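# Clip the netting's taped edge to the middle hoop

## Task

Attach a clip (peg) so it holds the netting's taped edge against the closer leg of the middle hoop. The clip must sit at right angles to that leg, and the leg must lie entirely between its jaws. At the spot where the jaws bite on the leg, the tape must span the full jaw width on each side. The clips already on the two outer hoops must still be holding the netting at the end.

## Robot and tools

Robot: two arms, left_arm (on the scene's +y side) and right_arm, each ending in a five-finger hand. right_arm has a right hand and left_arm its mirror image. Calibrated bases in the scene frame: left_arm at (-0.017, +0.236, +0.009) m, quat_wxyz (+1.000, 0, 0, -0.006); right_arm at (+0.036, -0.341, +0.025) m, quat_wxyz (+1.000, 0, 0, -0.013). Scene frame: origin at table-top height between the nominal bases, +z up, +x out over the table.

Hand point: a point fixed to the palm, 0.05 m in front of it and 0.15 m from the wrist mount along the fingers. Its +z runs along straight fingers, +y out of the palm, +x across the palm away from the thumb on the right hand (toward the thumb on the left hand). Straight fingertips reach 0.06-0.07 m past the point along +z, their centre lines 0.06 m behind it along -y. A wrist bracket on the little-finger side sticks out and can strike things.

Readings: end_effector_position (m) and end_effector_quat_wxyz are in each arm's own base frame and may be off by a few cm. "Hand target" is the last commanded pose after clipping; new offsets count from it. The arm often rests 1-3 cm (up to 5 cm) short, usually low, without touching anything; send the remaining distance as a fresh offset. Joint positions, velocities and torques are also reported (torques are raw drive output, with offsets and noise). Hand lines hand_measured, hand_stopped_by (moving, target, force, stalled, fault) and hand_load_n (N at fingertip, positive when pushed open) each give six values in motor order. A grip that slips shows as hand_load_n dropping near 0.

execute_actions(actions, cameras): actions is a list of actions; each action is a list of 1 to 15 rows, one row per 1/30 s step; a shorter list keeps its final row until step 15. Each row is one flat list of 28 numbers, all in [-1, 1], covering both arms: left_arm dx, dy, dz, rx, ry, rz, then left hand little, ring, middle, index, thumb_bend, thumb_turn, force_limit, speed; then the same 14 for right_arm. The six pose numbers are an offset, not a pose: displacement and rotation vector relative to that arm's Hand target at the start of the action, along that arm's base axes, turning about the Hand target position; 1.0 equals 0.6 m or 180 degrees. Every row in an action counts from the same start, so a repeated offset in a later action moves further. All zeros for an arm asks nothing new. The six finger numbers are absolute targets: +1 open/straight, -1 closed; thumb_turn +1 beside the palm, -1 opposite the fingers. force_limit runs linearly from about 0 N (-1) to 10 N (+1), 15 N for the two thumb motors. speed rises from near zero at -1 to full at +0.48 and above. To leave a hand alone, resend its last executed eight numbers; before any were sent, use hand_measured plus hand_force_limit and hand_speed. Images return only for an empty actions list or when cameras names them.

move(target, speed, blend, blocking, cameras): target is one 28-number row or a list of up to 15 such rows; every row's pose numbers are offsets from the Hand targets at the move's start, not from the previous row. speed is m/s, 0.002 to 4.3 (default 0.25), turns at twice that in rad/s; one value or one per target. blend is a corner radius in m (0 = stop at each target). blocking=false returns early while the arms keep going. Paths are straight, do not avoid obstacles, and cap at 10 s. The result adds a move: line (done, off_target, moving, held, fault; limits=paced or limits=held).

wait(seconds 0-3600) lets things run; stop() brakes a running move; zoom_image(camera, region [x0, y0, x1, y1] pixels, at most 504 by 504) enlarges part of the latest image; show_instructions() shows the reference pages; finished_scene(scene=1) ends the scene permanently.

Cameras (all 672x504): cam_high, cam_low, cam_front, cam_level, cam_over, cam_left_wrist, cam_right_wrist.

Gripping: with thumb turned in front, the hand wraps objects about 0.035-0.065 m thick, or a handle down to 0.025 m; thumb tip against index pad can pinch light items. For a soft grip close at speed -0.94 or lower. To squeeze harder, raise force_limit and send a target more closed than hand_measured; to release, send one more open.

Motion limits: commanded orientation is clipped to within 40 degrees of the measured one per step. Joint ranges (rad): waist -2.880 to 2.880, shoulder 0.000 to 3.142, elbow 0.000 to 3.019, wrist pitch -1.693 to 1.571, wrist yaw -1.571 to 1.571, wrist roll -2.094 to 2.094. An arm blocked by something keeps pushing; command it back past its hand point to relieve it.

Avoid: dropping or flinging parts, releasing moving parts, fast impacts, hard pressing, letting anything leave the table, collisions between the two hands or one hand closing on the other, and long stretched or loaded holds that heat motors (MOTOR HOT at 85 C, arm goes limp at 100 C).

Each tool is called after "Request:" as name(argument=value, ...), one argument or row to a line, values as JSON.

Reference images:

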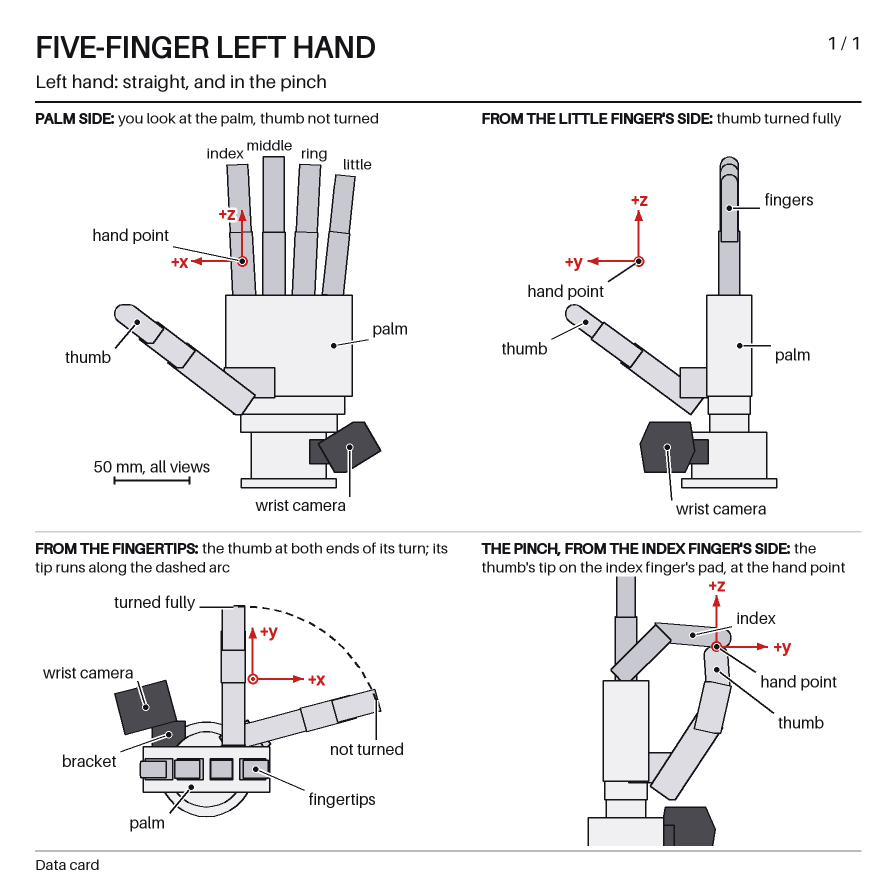

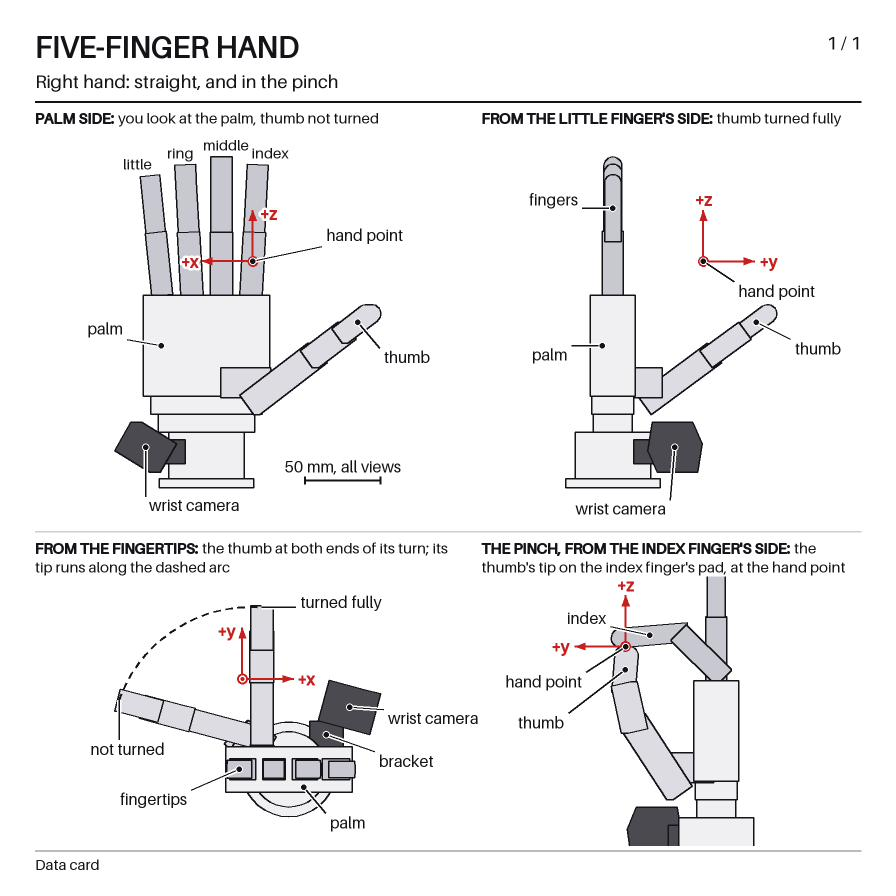

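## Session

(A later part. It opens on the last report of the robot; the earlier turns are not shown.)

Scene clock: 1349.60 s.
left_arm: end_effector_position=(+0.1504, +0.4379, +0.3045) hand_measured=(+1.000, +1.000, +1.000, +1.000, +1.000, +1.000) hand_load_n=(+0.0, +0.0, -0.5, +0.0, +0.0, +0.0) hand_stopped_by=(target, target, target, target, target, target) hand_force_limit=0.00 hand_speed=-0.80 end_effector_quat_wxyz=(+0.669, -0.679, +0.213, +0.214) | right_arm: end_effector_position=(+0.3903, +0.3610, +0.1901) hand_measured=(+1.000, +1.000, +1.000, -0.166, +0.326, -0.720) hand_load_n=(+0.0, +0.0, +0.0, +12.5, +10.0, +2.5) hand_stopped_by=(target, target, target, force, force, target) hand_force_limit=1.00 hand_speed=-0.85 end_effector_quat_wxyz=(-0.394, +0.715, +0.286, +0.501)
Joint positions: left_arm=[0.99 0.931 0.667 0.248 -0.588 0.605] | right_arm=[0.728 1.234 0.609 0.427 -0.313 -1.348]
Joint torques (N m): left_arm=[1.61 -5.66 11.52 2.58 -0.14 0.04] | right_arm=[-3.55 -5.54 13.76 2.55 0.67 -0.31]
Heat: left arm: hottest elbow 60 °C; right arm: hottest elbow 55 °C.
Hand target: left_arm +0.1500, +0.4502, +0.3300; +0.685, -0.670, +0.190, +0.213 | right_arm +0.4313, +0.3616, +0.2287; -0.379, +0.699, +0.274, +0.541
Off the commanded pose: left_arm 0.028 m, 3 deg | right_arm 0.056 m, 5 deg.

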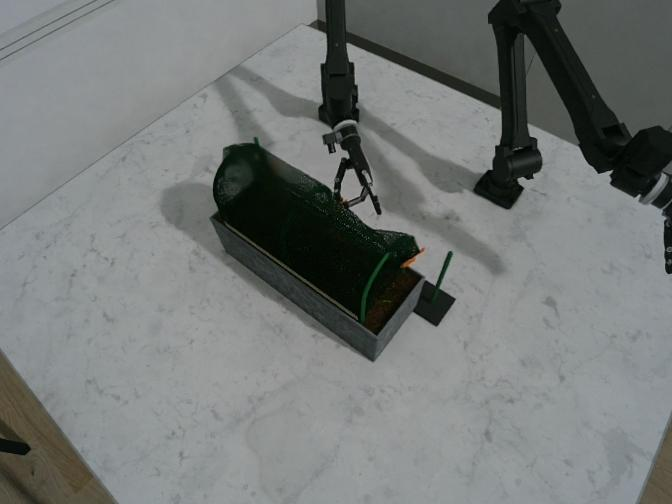

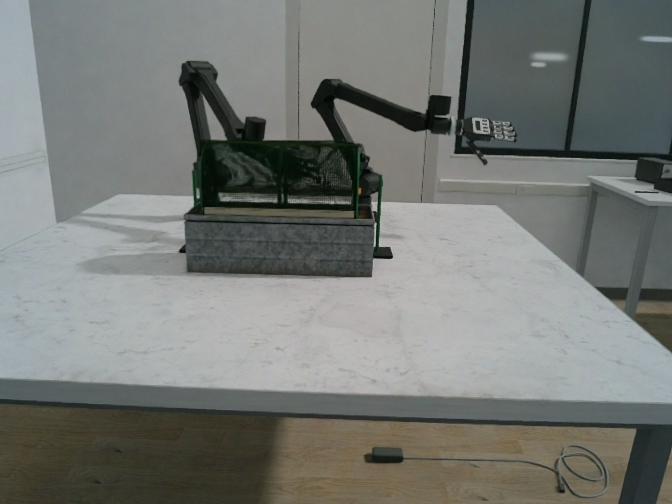

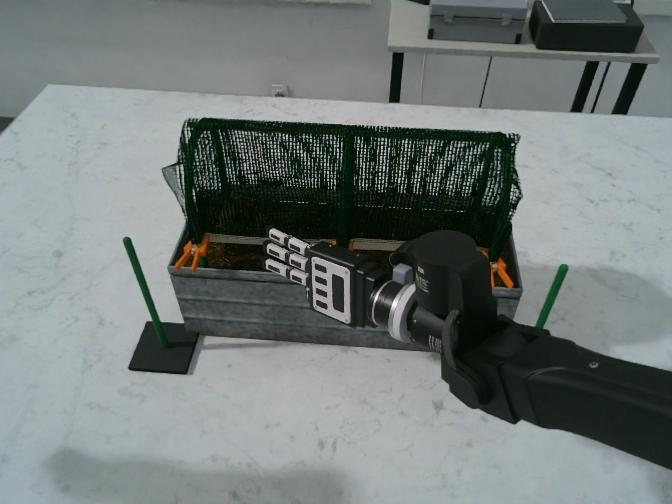

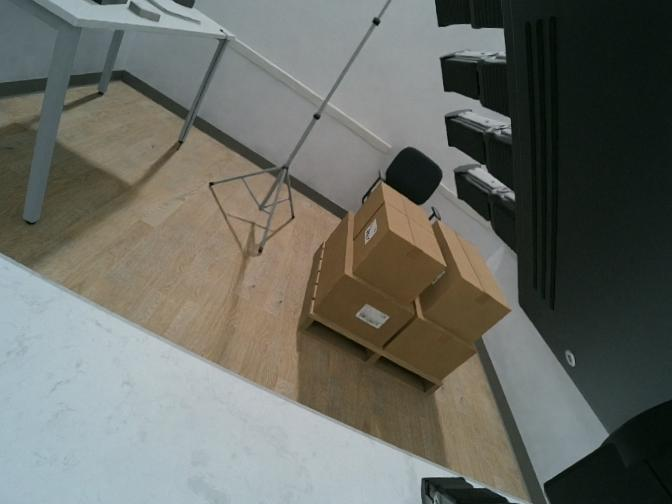

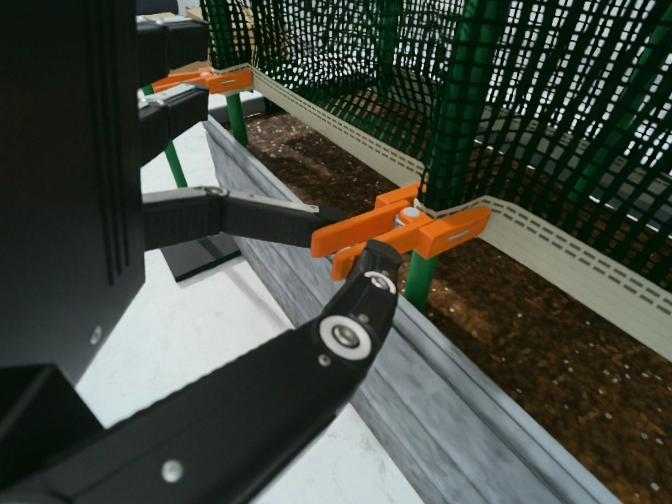

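Request:
move(
  target=[0,0,0,0,0,0,1,1,1,1,1,1,0,-0.8,-0.010,0,-0.007,0,0,0,1,1,1,-0.18,0.10,-0.72,1.0,-0.85],
  speed=0.05,
  cameras=["cam_over","cam_front","cam_right_wrist","cam_level"],
)

Request:
zoom_image(
  camera="cam_over",
  region=[270, 240, 320, 320],
)

Request:
zoom_image(
  camera="cam_right_wrist",
  region=[360, 160, 520, 300],
)

Request:
zoom_image(
  camera="cam_level",
  region=[310, 300, 410, 375],
)

Request:
zoom_image(
  camera="cam_front",
  region=[320, 230, 370, 290],
)

Scene clock: 1372.47 s.
left_arm: end_effector_position=(+0.1504, +0.4379, +0.3045) hand_measured=(+1.000, +1.000, +1.000, +1.000, +1.000, +1.000) hand_load_n=(+0.0, +0.0, +0.0, +0.0, +0.0, -0.5) hand_stopped_by=(target, target, target, target, target, target) hand_force_limit=0.00 hand_speed=-0.80 end_effector_quat_wxyz=(+0.669, -0.679, +0.213, +0.214) | right_arm: end_effector_position=(+0.3907, +0.3605, +0.1899) hand_measured=(+1.000, +1.000, +1.000, -0.166, +0.326, -0.720) hand_load_n=(+0.0, +0.0, +0.0, +12.5, +10.5, +2.5) hand_stopped_by=(target, target, target, force, force, target) hand_force_limit=1.00 hand_speed=-0.85 end_effector_quat_wxyz=(-0.393, +0.716, +0.284, +0.501)
Joint positions: left_arm=[0.99 0.931 0.667 0.248 -0.588 0.605] | right_arm=[0.728 1.234 0.609 0.427 -0.309 -1.343]
Joint torques (N m): left_arm=[1.61 -5.66 11.52 2.56 -0.14 0.05] | right_arm=[-2.73 -5.71 12.7 3.15 0.91 -0.32]
Heat: left arm: hottest elbow 60 °C; right arm: hottest elbow 57 °C.
Hand target: left_arm +0.1500, +0.4502, +0.3300; +0.685, -0.670, +0.190, +0.213 | right_arm +0.4253, +0.3616, +0.2245; -0.379, +0.699, +0.274, +0.541
Off the commanded pose: left_arm 0.028 m, 3 deg | right_arm 0.049 m, 5 deg.
move: off_target (right_arm)
Images, in order (width x height): cam_front 672x504, cam_level 672x504, cam_over 672x504, cam_right_wrist 672x504.

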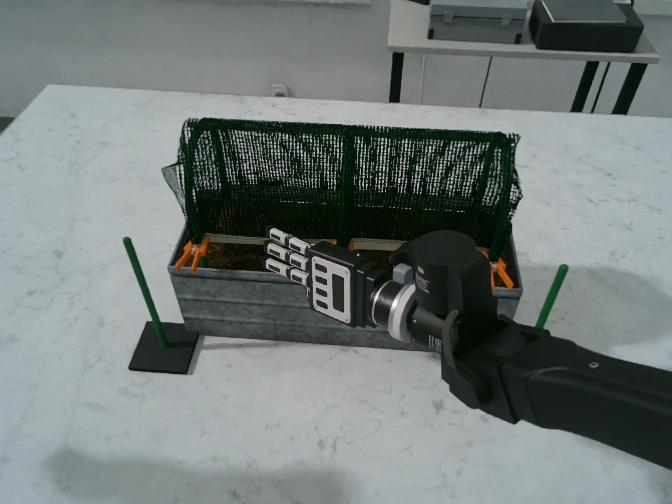

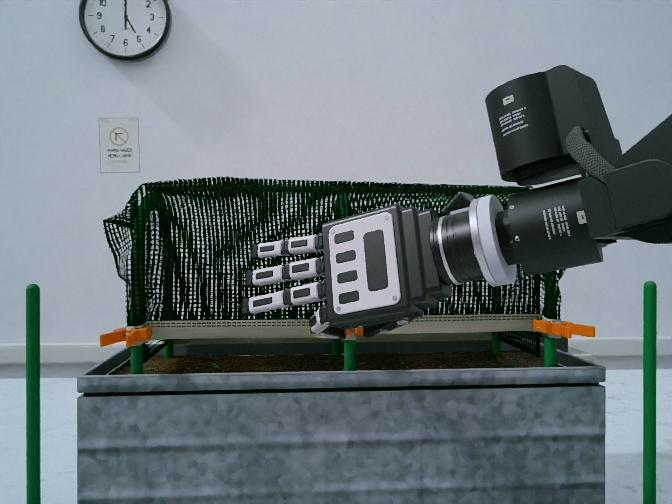

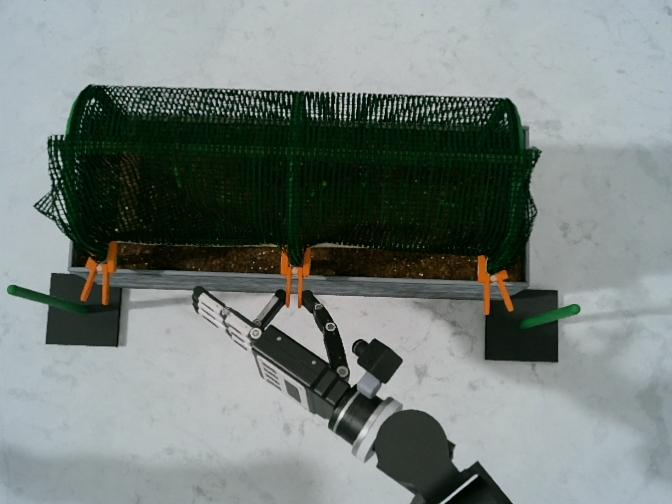

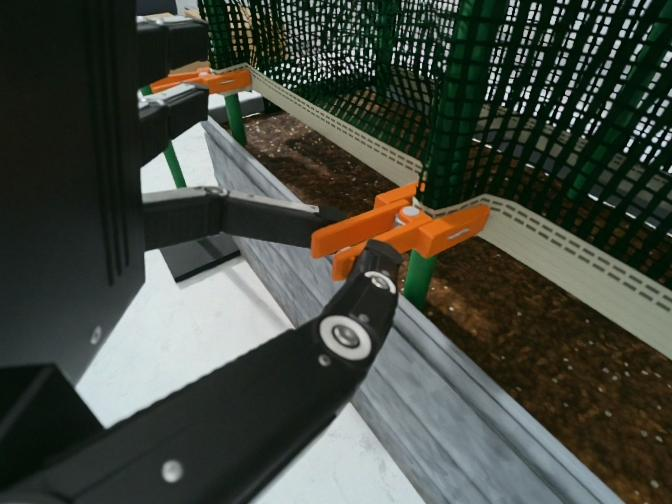

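Scaled by 6.300.

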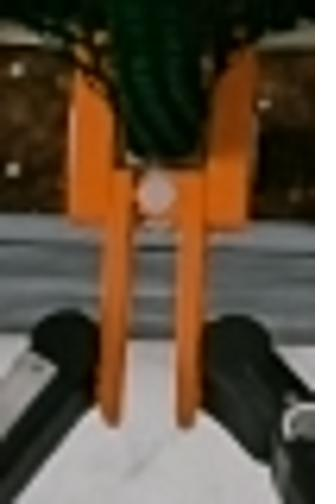

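Scaled by 3.150.

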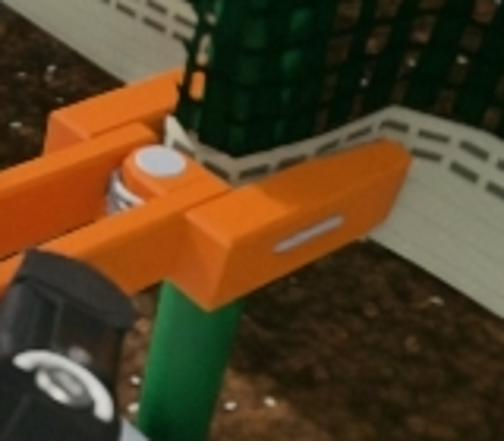

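Scaled by 5.040.

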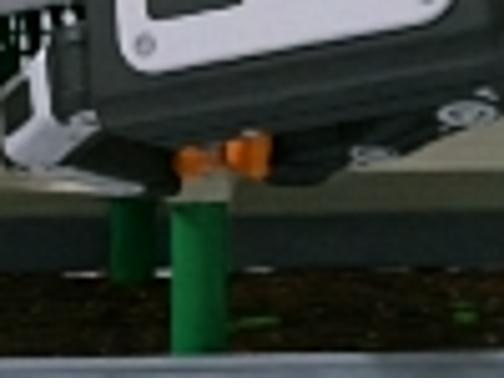

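Scaled by 8.400.

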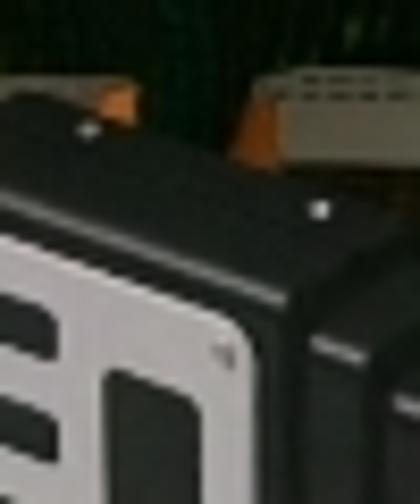

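Request:
move(
  target=[0,0,0,0,0,0,1,1,1,1,1,1,0,-0.8,-0.008,0,-0.012,0,0,0,1,1,1,-0.18,0.10,-0.72,1.0,-0.85],
  speed=0.05,
  cameras=["cam_over","cam_front","cam_right_wrist","cam_level"],
)

Request:
zoom_image(
  camera="cam_over",
  region=[270, 240, 320, 320],
)

Request:
zoom_image(
  camera="cam_right_wrist",
  region=[360, 160, 520, 300],
)

Request:
zoom_image(
  camera="cam_level",
  region=[310, 300, 410, 375],
)

Request:
zoom_image(
  camera="cam_front",
  region=[320, 230, 370, 290],
)

Scene clock: 1377.40 s.
left_arm: end_effector_position=(+0.1504, +0.4379, +0.3045) hand_measured=(+1.000, +1.000, +1.000, +1.000, +1.000, +1.000) hand_load_n=(+0.0, +0.0, +0.0, +0.0, +0.0, +0.0) hand_stopped_by=(target, target, target, target, target, target) hand_force_limit=0.00 hand_speed=-0.80 end_effector_quat_wxyz=(+0.669, -0.679, +0.213, +0.214) | right_arm: end_effector_position=(+0.3910, +0.3605, +0.1874) hand_measured=(+1.000, +1.000, +1.000, -0.166, +0.326, -0.720) hand_load_n=(+0.0, +0.0, +0.0, +12.0, +11.0, +2.0) hand_stopped_by=(target, target, target, force, force, target) hand_force_limit=1.00 hand_speed=-0.85 end_effector_quat_wxyz=(-0.392, +0.719, +0.281, +0.500)
Joint positions: left_arm=[0.99 0.931 0.667 0.248 -0.588 0.605] | right_arm=[0.73 1.239 0.609 0.427 -0.302 -1.341]
Joint torques (N m): left_arm=[1.61 -5.66 11.52 2.56 -0.14 0.05] | right_arm=[-2.2 -5.54 11.4 4.21 0.97 -0.34]
Heat: left arm: hottest elbow 60 °C; right arm: hottest elbow 56 °C.
Hand target: left_arm +0.1500, +0.4502, +0.3300; +0.685, -0.670, +0.190, +0.213 | right_arm +0.4205, +0.3616, +0.2172; -0.379, +0.699, +0.274, +0.541
Off the commanded pose: left_arm 0.028 m, 3 deg | right_arm 0.042 m, 5 deg.
move: off_target (right_arm)
Images, in order (width x height): cam_front 672x504, cam_level 672x504, cam_over 672x504, cam_right_wrist 672x504.

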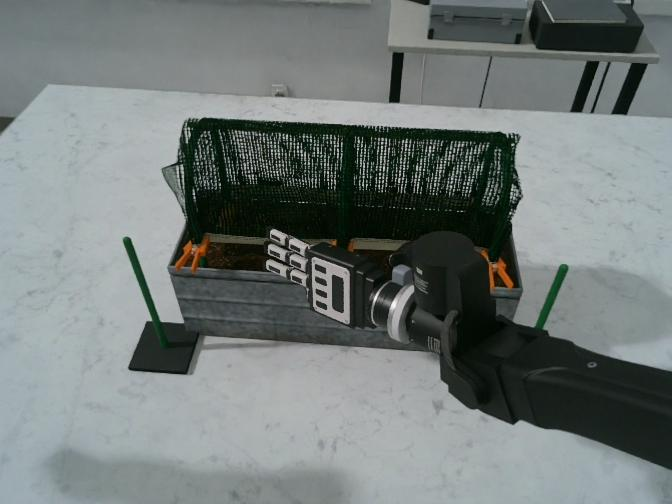

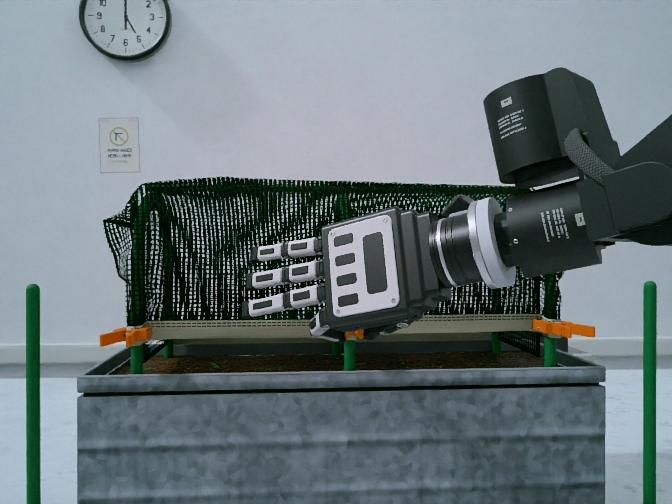

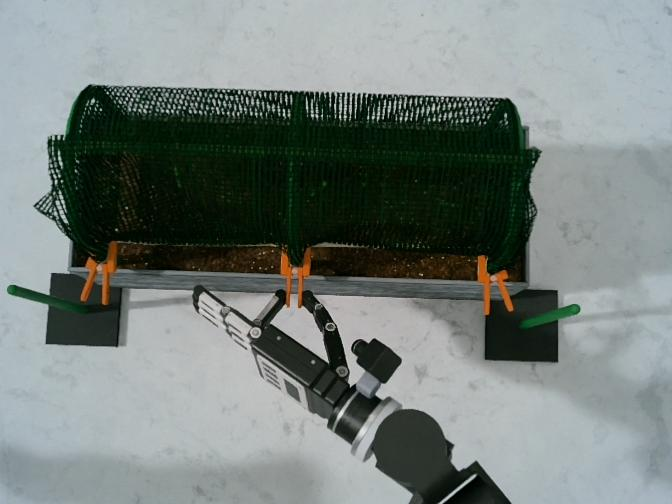

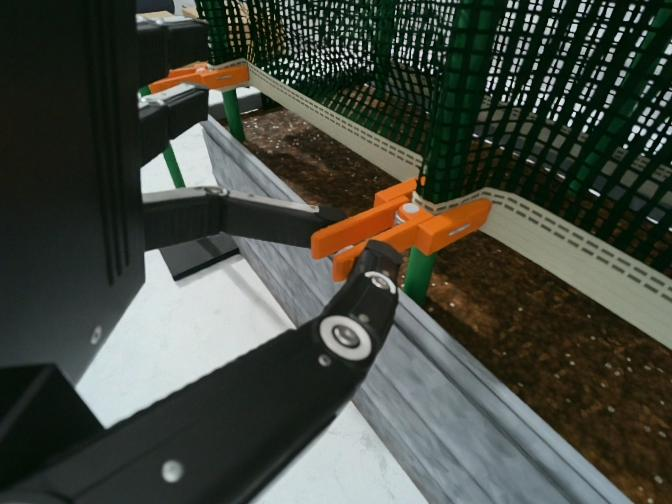

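Scaled by 6.300.

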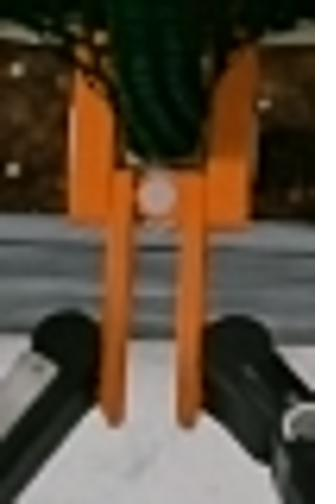

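Scaled by 3.150.

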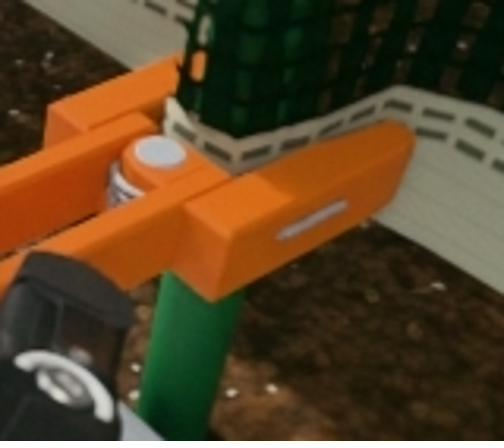

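Scaled by 5.040.

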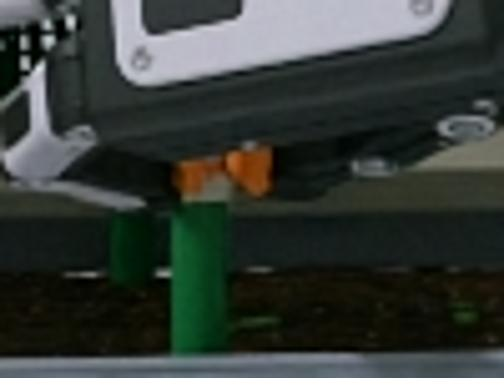

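Scaled by 8.400.

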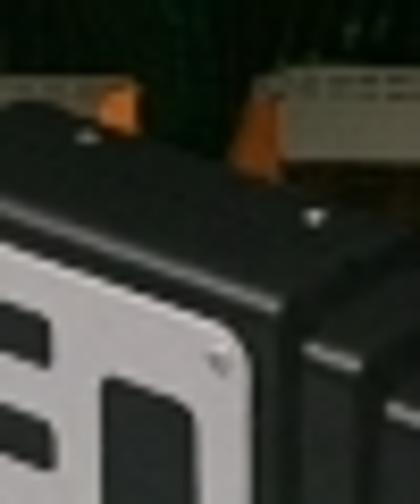

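Request:
move(
  target=[0,0,0,0,0,0,1,1,1,1,1,1,0,-0.8,-0.006,0.008,-0.005,0,0,0,1,1,1,-0.18,0.10,-0.72,1.0,-0.85],
  speed=0.05,
  cameras=["cam_over","cam_front","cam_right_wrist","cam_level"],
)

Request:
zoom_image(
  camera="cam_over",
  region=[270, 240, 320, 320],
)

Request:
zoom_image(
  camera="cam_right_wrist",
  region=[360, 160, 520, 300],
)

Request:
zoom_image(
  camera="cam_level",
  region=[310, 300, 410, 375],
)

Scene clock: 1389.40 s.
left_arm: end_effector_position=(+0.1504, +0.4379, +0.3045) hand_measured=(+1.000, +1.000, +1.000, +1.000, +1.000, +1.000) hand_load_n=(-0.5, +0.0, +0.0, +0.0, +0.0, +0.0) hand_stopped_by=(target, target, target, target, target, target) hand_force_limit=0.00 hand_speed=-0.80 end_effector_quat_wxyz=(+0.669, -0.679, +0.213, +0.214) | right_arm: end_effector_position=(+0.3907, +0.3629, +0.1841) hand_measured=(+1.000, +1.000, +1.000, -0.166, +0.326, -0.720) hand_load_n=(+0.0, +0.0, +0.0, +12.5, +10.5, +3.0) hand_stopped_by=(target, target, target, force, force, target) hand_force_limit=1.00 hand_speed=-0.85 end_effector_quat_wxyz=(-0.388, +0.721, +0.280, +0.502)
Joint positions: left_arm=[0.99 0.931 0.667 0.248 -0.588 0.605] | right_arm=[0.741 1.249 0.609 0.435 -0.281 -1.34]
Joint torques (N m): left_arm=[1.61 -5.66 11.52 2.56 -0.14 0.05] | right_arm=[-1.79 -5.89 11.14 4.37 0.79 -0.32]
Heat: left arm: hottest elbow 60 °C; right arm: hottest elbow 56 °C.
Hand target: left_arm +0.1500, +0.4502, +0.3300; +0.685, -0.670, +0.190, +0.213 | right_arm +0.4169, +0.3664, +0.2143; -0.379, +0.699, +0.274, +0.541
Off the commanded pose: left_arm 0.028 m, 3 deg | right_arm 0.040 m, 5 deg.
move: off_target (right_arm)
Images, in order (width x height): cam_front 672x504, cam_level 672x504, cam_over 672x504, cam_right_wrist 672x504.

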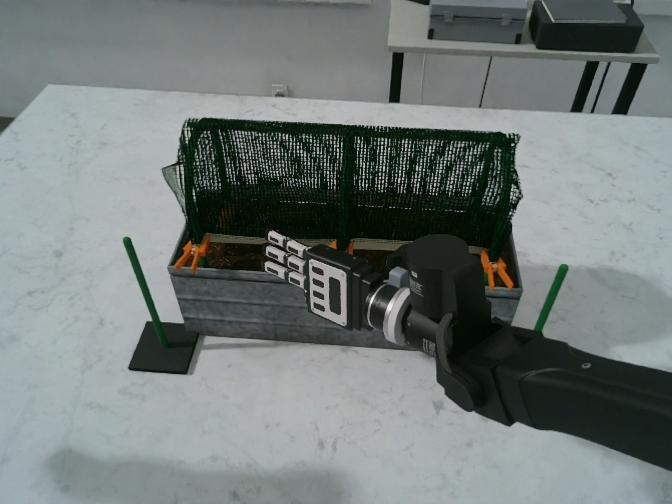

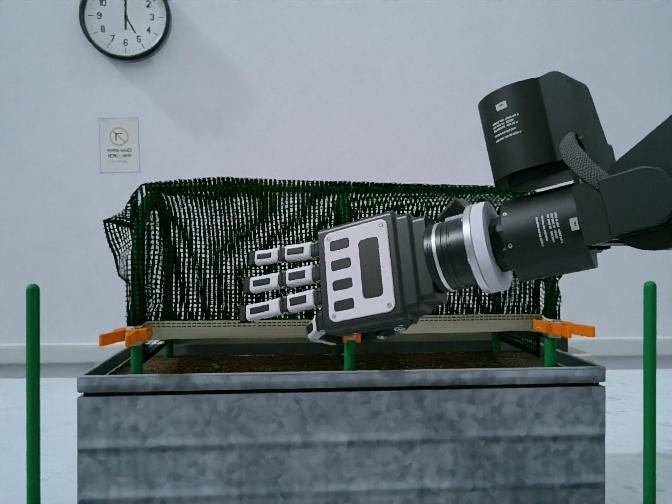

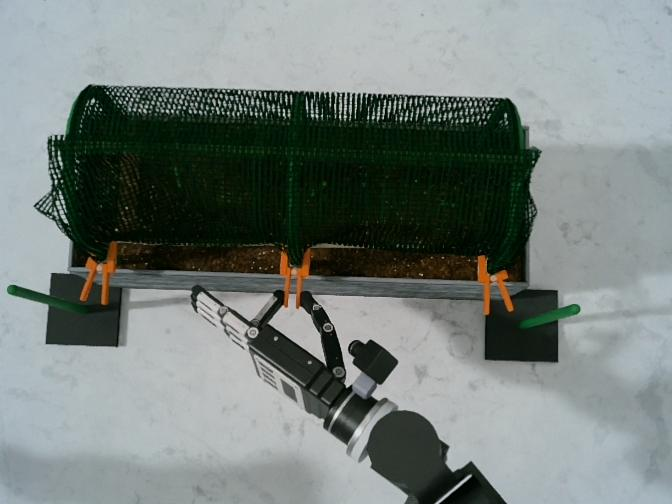

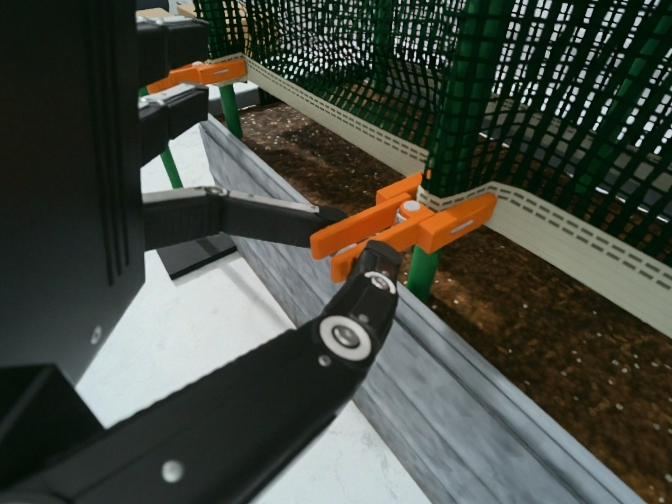

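Scaled by 6.300.

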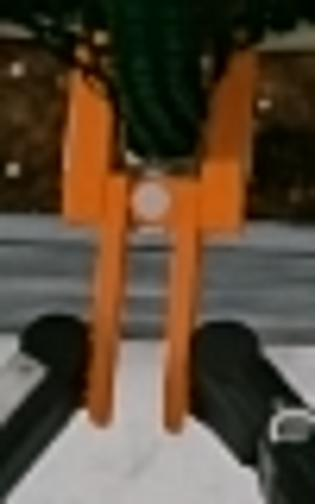

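Scaled by 3.150.

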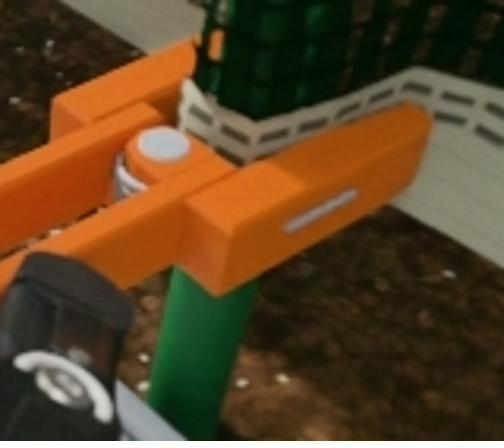

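Scaled by 5.040.

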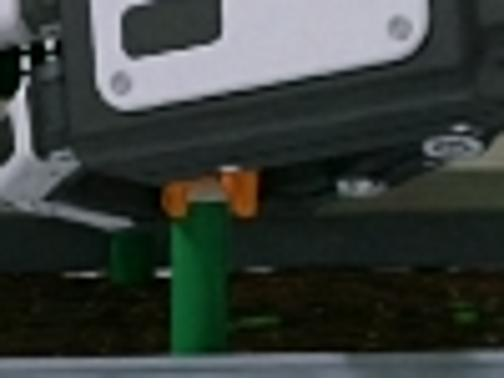

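Request:
move(
  target=[0,0,0,0,0,0,1,1,1,1,1,1,0,-0.8,0,0,0.009,0,0,0,1,1,1,-0.18,0.10,-0.72,1.0,-0.85],
  speed=0.05,
)

Scene clock: 1398.50 s.
left_arm: end_effector_position=(+0.1504, +0.4379, +0.3045) hand_measured=(+1.000, +1.000, +1.000, +1.000, +1.000, +1.000) hand_load_n=(+0.0, +0.0, +0.0, +0.0, +0.0, +0.0) hand_stopped_by=(target, target, target, target, target, target) hand_force_limit=0.00 hand_speed=-0.80 end_effector_quat_wxyz=(+0.669, -0.679, +0.213, +0.214) | right_arm: end_effector_position=(+0.3908, +0.3629, +0.1841) hand_measured=(+1.000, +1.000, +1.000, -0.166, +0.326, -0.720) hand_load_n=(+0.0, +0.0, +0.0, +12.5, +10.5, +3.0) hand_stopped_by=(target, target, target, force, force, target) hand_force_limit=1.00 hand_speed=-0.85 end_effector_quat_wxyz=(-0.388, +0.721, +0.279, +0.502)
Joint positions: left_arm=[0.99 0.931 0.667 0.248 -0.588 0.605] | right_arm=[0.741 1.249 0.609 0.435 -0.28 -1.34]
Joint torques (N m): left_arm=[1.61 -5.66 11.52 2.56 -0.14 0.05] | right_arm=[-1.85 -6.89 11.69 3.59 0.79 -0.32]
Heat: left arm: hottest elbow 60 °C; right arm: hottest elbow 55 °C.
Hand target: left_arm +0.1500, +0.4502, +0.3300; +0.685, -0.670, +0.190, +0.213 | right_arm +0.4169, +0.3663, +0.2197; -0.379, +0.699, +0.274, +0.541
Off the commanded pose: left_arm 0.028 m, 3 deg | right_arm 0.044 m, 5 deg.
move: off_target (right_arm)

Request:
move(
  target=[0,0,0,0,0,0,1,1,1,1,1,1,0,-0.8,0,0,0.007,0,0,0,1,1,1,-0.18,0.10,-0.72,1.0,-0.85],
  speed=0.05,
)

Scene clock: 1403.77 s.
left_arm: end_effector_position=(+0.1504, +0.4379, +0.3045) hand_measured=(+1.000, +1.000, +1.000, +1.000, +1.000, +1.000) hand_load_n=(+0.0, +0.0, +0.0, +0.0, +0.0, +0.0) hand_stopped_by=(target, target, target, target, target, target) hand_force_limit=0.00 hand_speed=-0.80 end_effector_quat_wxyz=(+0.669, -0.679, +0.213, +0.214) | right_arm: end_effector_position=(+0.3908, +0.3629, +0.1841) hand_measured=(+1.000, +1.000, +1.000, -0.166, +0.326, -0.720) hand_load_n=(+0.0, +0.0, +0.0, +12.5, +10.5, +3.0) hand_stopped_by=(target, target, target, force, force, target) hand_force_limit=1.00 hand_speed=-0.85 end_effector_quat_wxyz=(-0.388, +0.721, +0.279, +0.502)
Joint positions: left_arm=[0.99 0.931 0.667 0.248 -0.588 0.605] | right_arm=[0.741 1.249 0.609 0.435 -0.28 -1.34]
Joint torques (N m): left_arm=[1.61 -5.66 11.54 2.56 -0.14 0.04] | right_arm=[-1.85 -7.71 12.11 2.96 0.78 -0.32]
Heat: left arm: hottest elbow 60 °C; right arm: hottest elbow 55 °C.
Hand target: left_arm +0.1500, +0.4502, +0.3300; +0.685, -0.670, +0.190, +0.213 | right_arm +0.4169, +0.3663, +0.2239; -0.379, +0.699, +0.274, +0.541
Off the commanded pose: left_arm 0.028 m, 3 deg | right_arm 0.048 m, 5 deg.
move: off_target (right_arm)

Request:
move(
  target=[0,0,0,0,0,0,1,1,1,1,1,1,0,-0.8,0,0,0.005,0,0,0,1,1,1,-0.18,0.10,-0.72,1.0,-0.85],
  speed=0.04,
)

Scene clock: 1405.70 s.
left_arm: end_effector_position=(+0.1504, +0.4379, +0.3045) hand_measured=(+1.000, +1.000, +1.000, +1.000, +1.000, +1.000) hand_load_n=(+0.0, +0.0, +0.0, -0.5, +0.0, +0.0) hand_stopped_by=(target, target, target, target, target, target) hand_force_limit=0.00 hand_speed=-0.80 end_effector_quat_wxyz=(+0.669, -0.679, +0.213, +0.214) | right_arm: end_effector_position=(+0.3907, +0.3627, +0.1856) hand_measured=(+1.000, +1.000, +1.000, -0.166, +0.326, -0.720) hand_load_n=(+0.0, +0.0, +0.0, +12.5, +11.0, +3.0) hand_stopped_by=(target, target, target, force, force, target) hand_force_limit=1.00 hand_speed=-0.85 end_effector_quat_wxyz=(-0.388, +0.720, +0.279, +0.503)
Joint positions: left_arm=[0.99 0.931 0.667 0.248 -0.588 0.605] | right_arm=[0.741 1.246 0.609 0.435 -0.28 -1.34]
Joint torques (N m): left_arm=[1.61 -5.66 11.52 2.56 -0.14 0.05] | right_arm=[-1.85 -7.94 12.44 2.51 0.78 -0.32]
Heat: left arm: hottest elbow 60 °C; right arm: hottest elbow 55 °C.
Hand target: left_arm +0.1500, +0.4502, +0.3300; +0.685, -0.670, +0.190, +0.213 | right_arm +0.4170, +0.3663, +0.2270; -0.379, +0.699, +0.274, +0.541
Off the commanded pose: left_arm 0.028 m, 3 deg | right_arm 0.049 m, 5 deg.
move: off_target (right_arm)

Moved to z=0.1856. Check.

Request:
move(
  target=[0,0,0,0,0,0,1,1,1,1,1,1,0,-0.8,0,0,0.0015,0,0,0,1,1,1,-0.18,0.10,-0.72,1.0,-0.85],
  speed=0.04,
  cameras=["cam_over","cam_front","cam_right_wrist","cam_level"],
)

Request:
zoom_image(
  camera="cam_over",
  region=[270, 240, 320, 320],
)

Request:
zoom_image(
  camera="cam_right_wrist",
  region=[360, 160, 520, 300],
)

Request:
zoom_image(
  camera="cam_level",
  region=[310, 300, 410, 375],
)

Request:
zoom_image(
  camera="cam_front",
  region=[320, 230, 370, 290],
)

Scene clock: 1408.77 s.
left_arm: end_effector_position=(+0.1504, +0.4379, +0.3045) hand_measured=(+1.000, +1.000, +1.000, +1.000, +1.000, +1.000) hand_load_n=(+0.0, +0.0, -0.5, +0.0, +0.0, +0.0) hand_stopped_by=(target, target, target, target, target, target) hand_force_limit=0.00 hand_speed=-0.80 end_effector_quat_wxyz=(+0.669, -0.679, +0.213, +0.214) | right_arm: end_effector_position=(+0.3904, +0.3623, +0.1852) hand_measured=(+1.000, +1.000, +1.000, -0.166, +0.326, -0.720) hand_load_n=(+0.0, +0.0, +0.0, +12.5, +11.0, +2.5) hand_stopped_by=(target, target, target, force, force, target) hand_force_limit=1.00 hand_speed=-0.85 end_effector_quat_wxyz=(-0.387, +0.721, +0.279, +0.502)
Joint positions: left_arm=[0.99 0.931 0.667 0.248 -0.588 0.605] | right_arm=[0.741 1.245 0.609 0.431 -0.279 -1.34]
Joint torques (N m): left_arm=[1.67 -5.66 11.52 2.56 -0.14 0.05] | right_arm=[-1.85 -8 12.52 2.54 0.76 -0.32]
Heat: left arm: hottest elbow 60 °C; right arm: hottest elbow 55 °C.
Hand target: left_arm +0.1500, +0.4502, +0.3300; +0.685, -0.670, +0.190, +0.213 | right_arm +0.4169, +0.3663, +0.2278; -0.379, +0.699, +0.274, +0.541
Off the commanded pose: left_arm 0.028 m, 3 deg | right_arm 0.050 m, 5 deg.
move: off_target (right_arm)
Images, in order (width x height): cam_front 672x504, cam_level 672x504, cam_over 672x504, cam_right_wrist 672x504.

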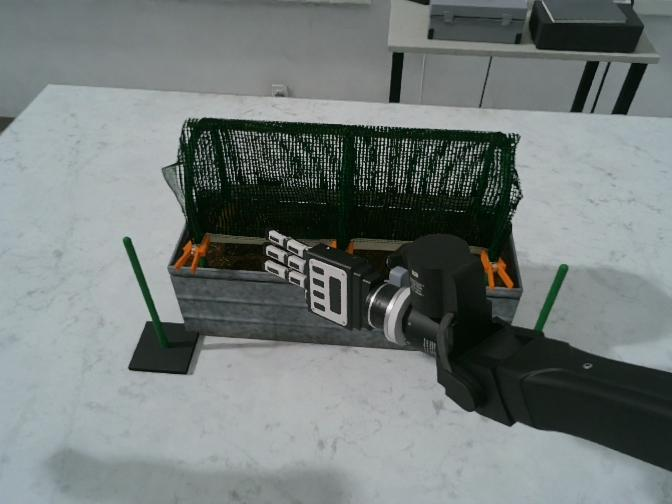

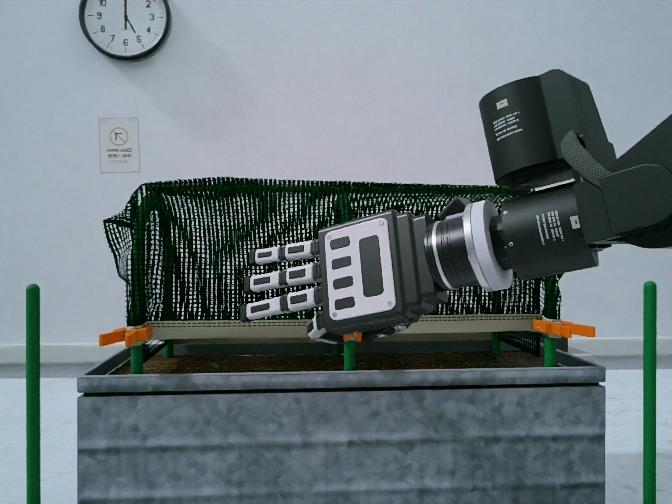

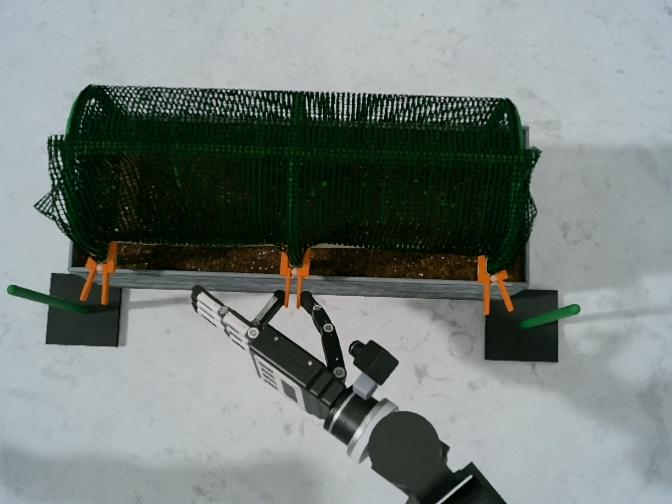

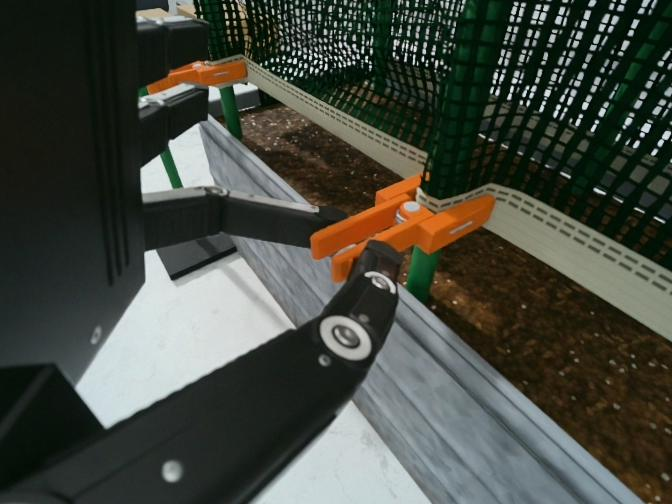

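Scaled by 6.300.

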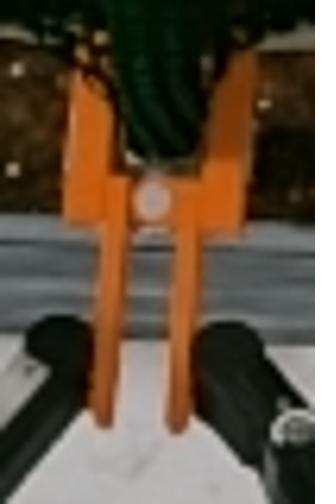

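Scaled by 3.150.

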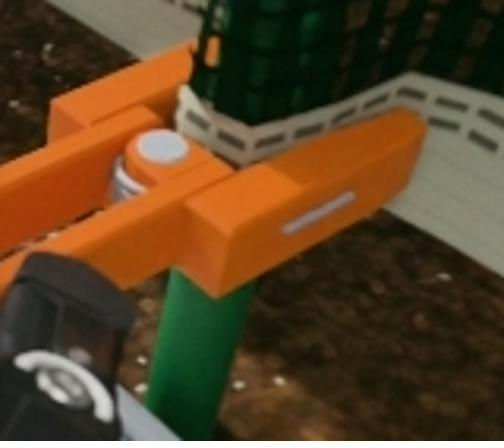

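Scaled by 5.040.

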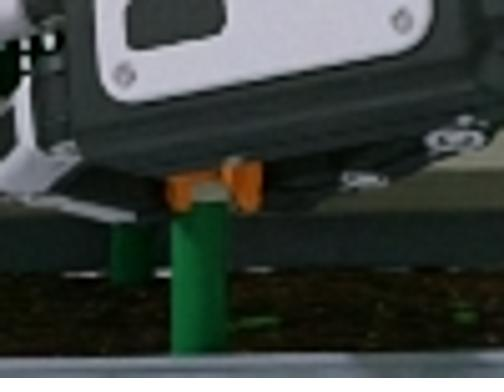

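Scaled by 8.400.

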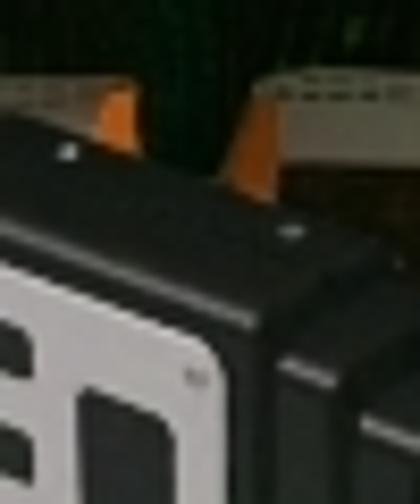

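Request:
zoom_image(
  camera="cam_right_wrist",
  region=[140, 40, 280, 140],
)

Scaled by 3.600.

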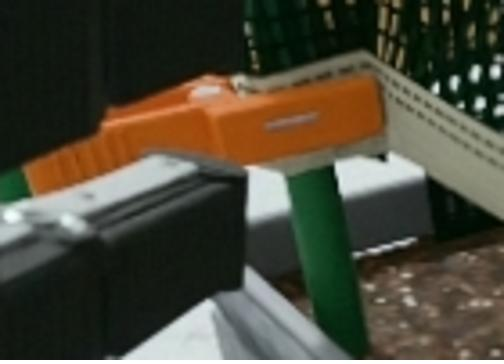

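Request:
move(
  target=[0,0,0,0,0,0,1,1,1,1,1,1,0,-0.8,-0.010,0.003,-0.008,0,0,0,1,1,1,-0.18,0.10,-0.72,1.0,-0.85],
  speed=0.04,
)

Scene clock: 1424.37 s.
left_arm: end_effector_position=(+0.1504, +0.4379, +0.3045) hand_measured=(+1.000, +1.000, +1.000, +1.000, +1.000, +1.000) hand_load_n=(+0.0, +0.0, +0.0, +0.0, +0.0, +0.0) hand_stopped_by=(target, target, target, target, target, target) hand_force_limit=0.00 hand_speed=-0.80 end_effector_quat_wxyz=(+0.669, -0.679, +0.213, +0.214) | right_arm: end_effector_position=(+0.3897, +0.3632, +0.1852) hand_measured=(+1.000, +1.000, +1.000, -0.166, +0.326, -0.720) hand_load_n=(+0.0, +0.0, +0.0, +12.5, +11.5, +2.5) hand_stopped_by=(target, target, target, force, force, target) hand_force_limit=1.00 hand_speed=-0.85 end_effector_quat_wxyz=(-0.384, +0.722, +0.277, +0.504)
Joint positions: left_arm=[0.99 0.931 0.667 0.248 -0.588 0.605] | right_arm=[0.751 1.245 0.609 0.431 -0.261 -1.34]
Joint torques (N m): left_arm=[1.61 -5.66 11.52 2.56 -0.14 0.04] | right_arm=[-1.38 -7.77 11.56 3.26 0.62 -0.3]
Heat: left arm: hottest elbow 60 °C; right arm: hottest elbow 55 °C.
Hand target: left_arm +0.1500, +0.4502, +0.3300; +0.685, -0.670, +0.190, +0.213 | right_arm +0.4109, +0.3682, +0.2230; -0.379, +0.699, +0.274, +0.541
Off the commanded pose: left_arm 0.028 m, 3 deg | right_arm 0.044 m, 5 deg.
move: off_target (right_arm)

Request:
wait(
  seconds=0,
  cameras=["cam_over","cam_right_wrist","cam_level"],
)

Request:
zoom_image(
  camera="cam_over",
  region=[270, 240, 320, 320],
)

Request:
zoom_image(
  camera="cam_level",
  region=[310, 300, 410, 375],
)

Scene clock: 1426.57 s.
left_arm: end_effector_position=(+0.1504, +0.4379, +0.3045) hand_measured=(+1.000, +1.000, +1.000, +1.000, +1.000, +1.000) hand_load_n=(+0.0, +0.0, +0.0, +0.0, +0.0, +0.0) hand_stopped_by=(target, target, target, target, target, target) hand_force_limit=0.00 hand_speed=-0.80 end_effector_quat_wxyz=(+0.669, -0.679, +0.213, +0.214) | right_arm: end_effector_position=(+0.3897, +0.3632, +0.1852) hand_measured=(+1.000, +1.000, +1.000, -0.166, +0.326, -0.720) hand_load_n=(+0.0, +0.0, +0.0, +12.0, +11.5, +2.0) hand_stopped_by=(target, target, target, force, force, target) hand_force_limit=1.00 hand_speed=-0.85 end_effector_quat_wxyz=(-0.384, +0.722, +0.277, +0.504)
Joint positions: left_arm=[0.99 0.931 0.667 0.248 -0.588 0.605] | right_arm=[0.751 1.245 0.609 0.431 -0.261 -1.34]
Joint torques (N m): left_arm=[1.61 -5.66 11.54 2.58 -0.14 0.05] | right_arm=[-1.38 -7.77 11.55 3.26 0.62 -0.3]
Heat: left arm: hottest elbow 60 °C; right arm: hottest elbow 55 °C.
Hand target: left_arm +0.1500, +0.4502, +0.3300; +0.685, -0.670, +0.190, +0.213 | right_arm +0.4109, +0.3682, +0.2230; -0.379, +0.699, +0.274, +0.541
Off the commanded pose: left_arm 0.028 m, 3 deg | right_arm 0.044 m, 5 deg.
Images, in order (width x height): cam_level 672x504, cam_over 672x504, cam_right_wrist 672x504.

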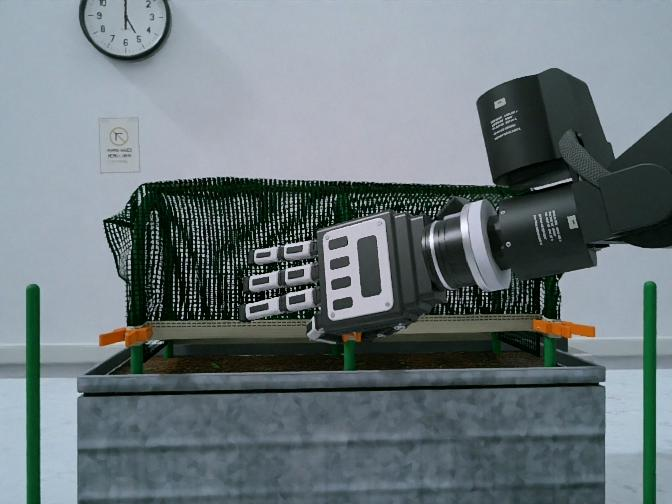

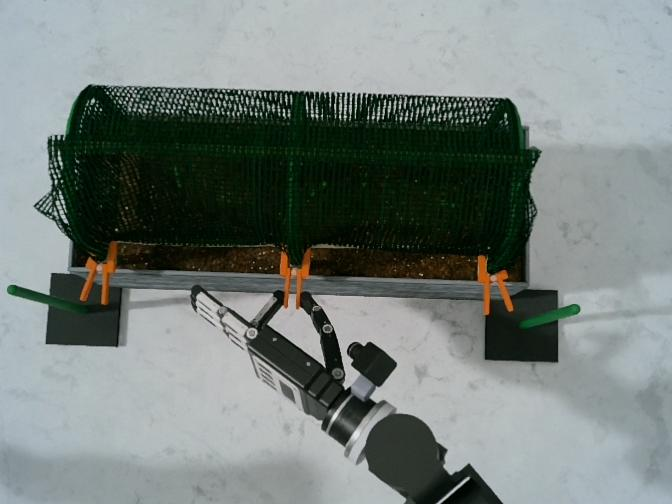

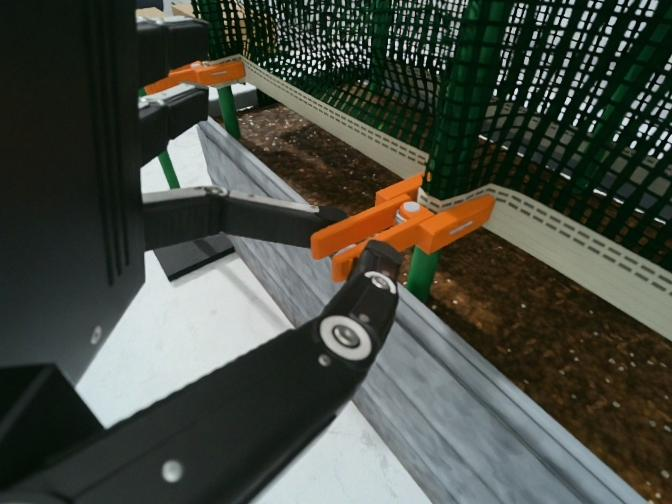

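Scaled by 6.300.

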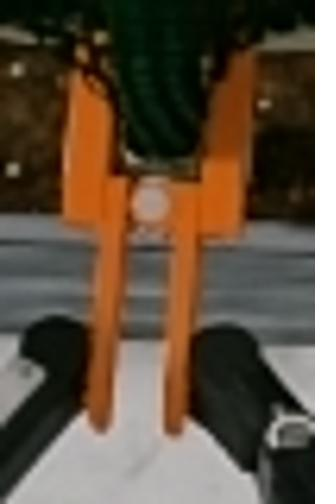

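Scaled by 5.040.

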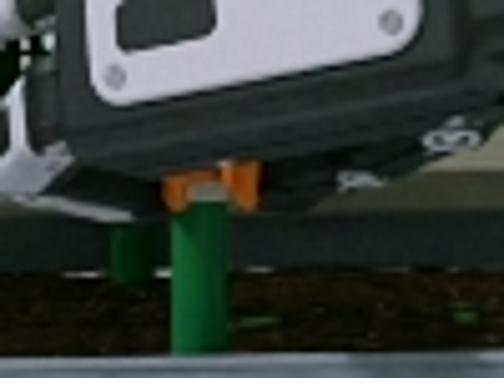

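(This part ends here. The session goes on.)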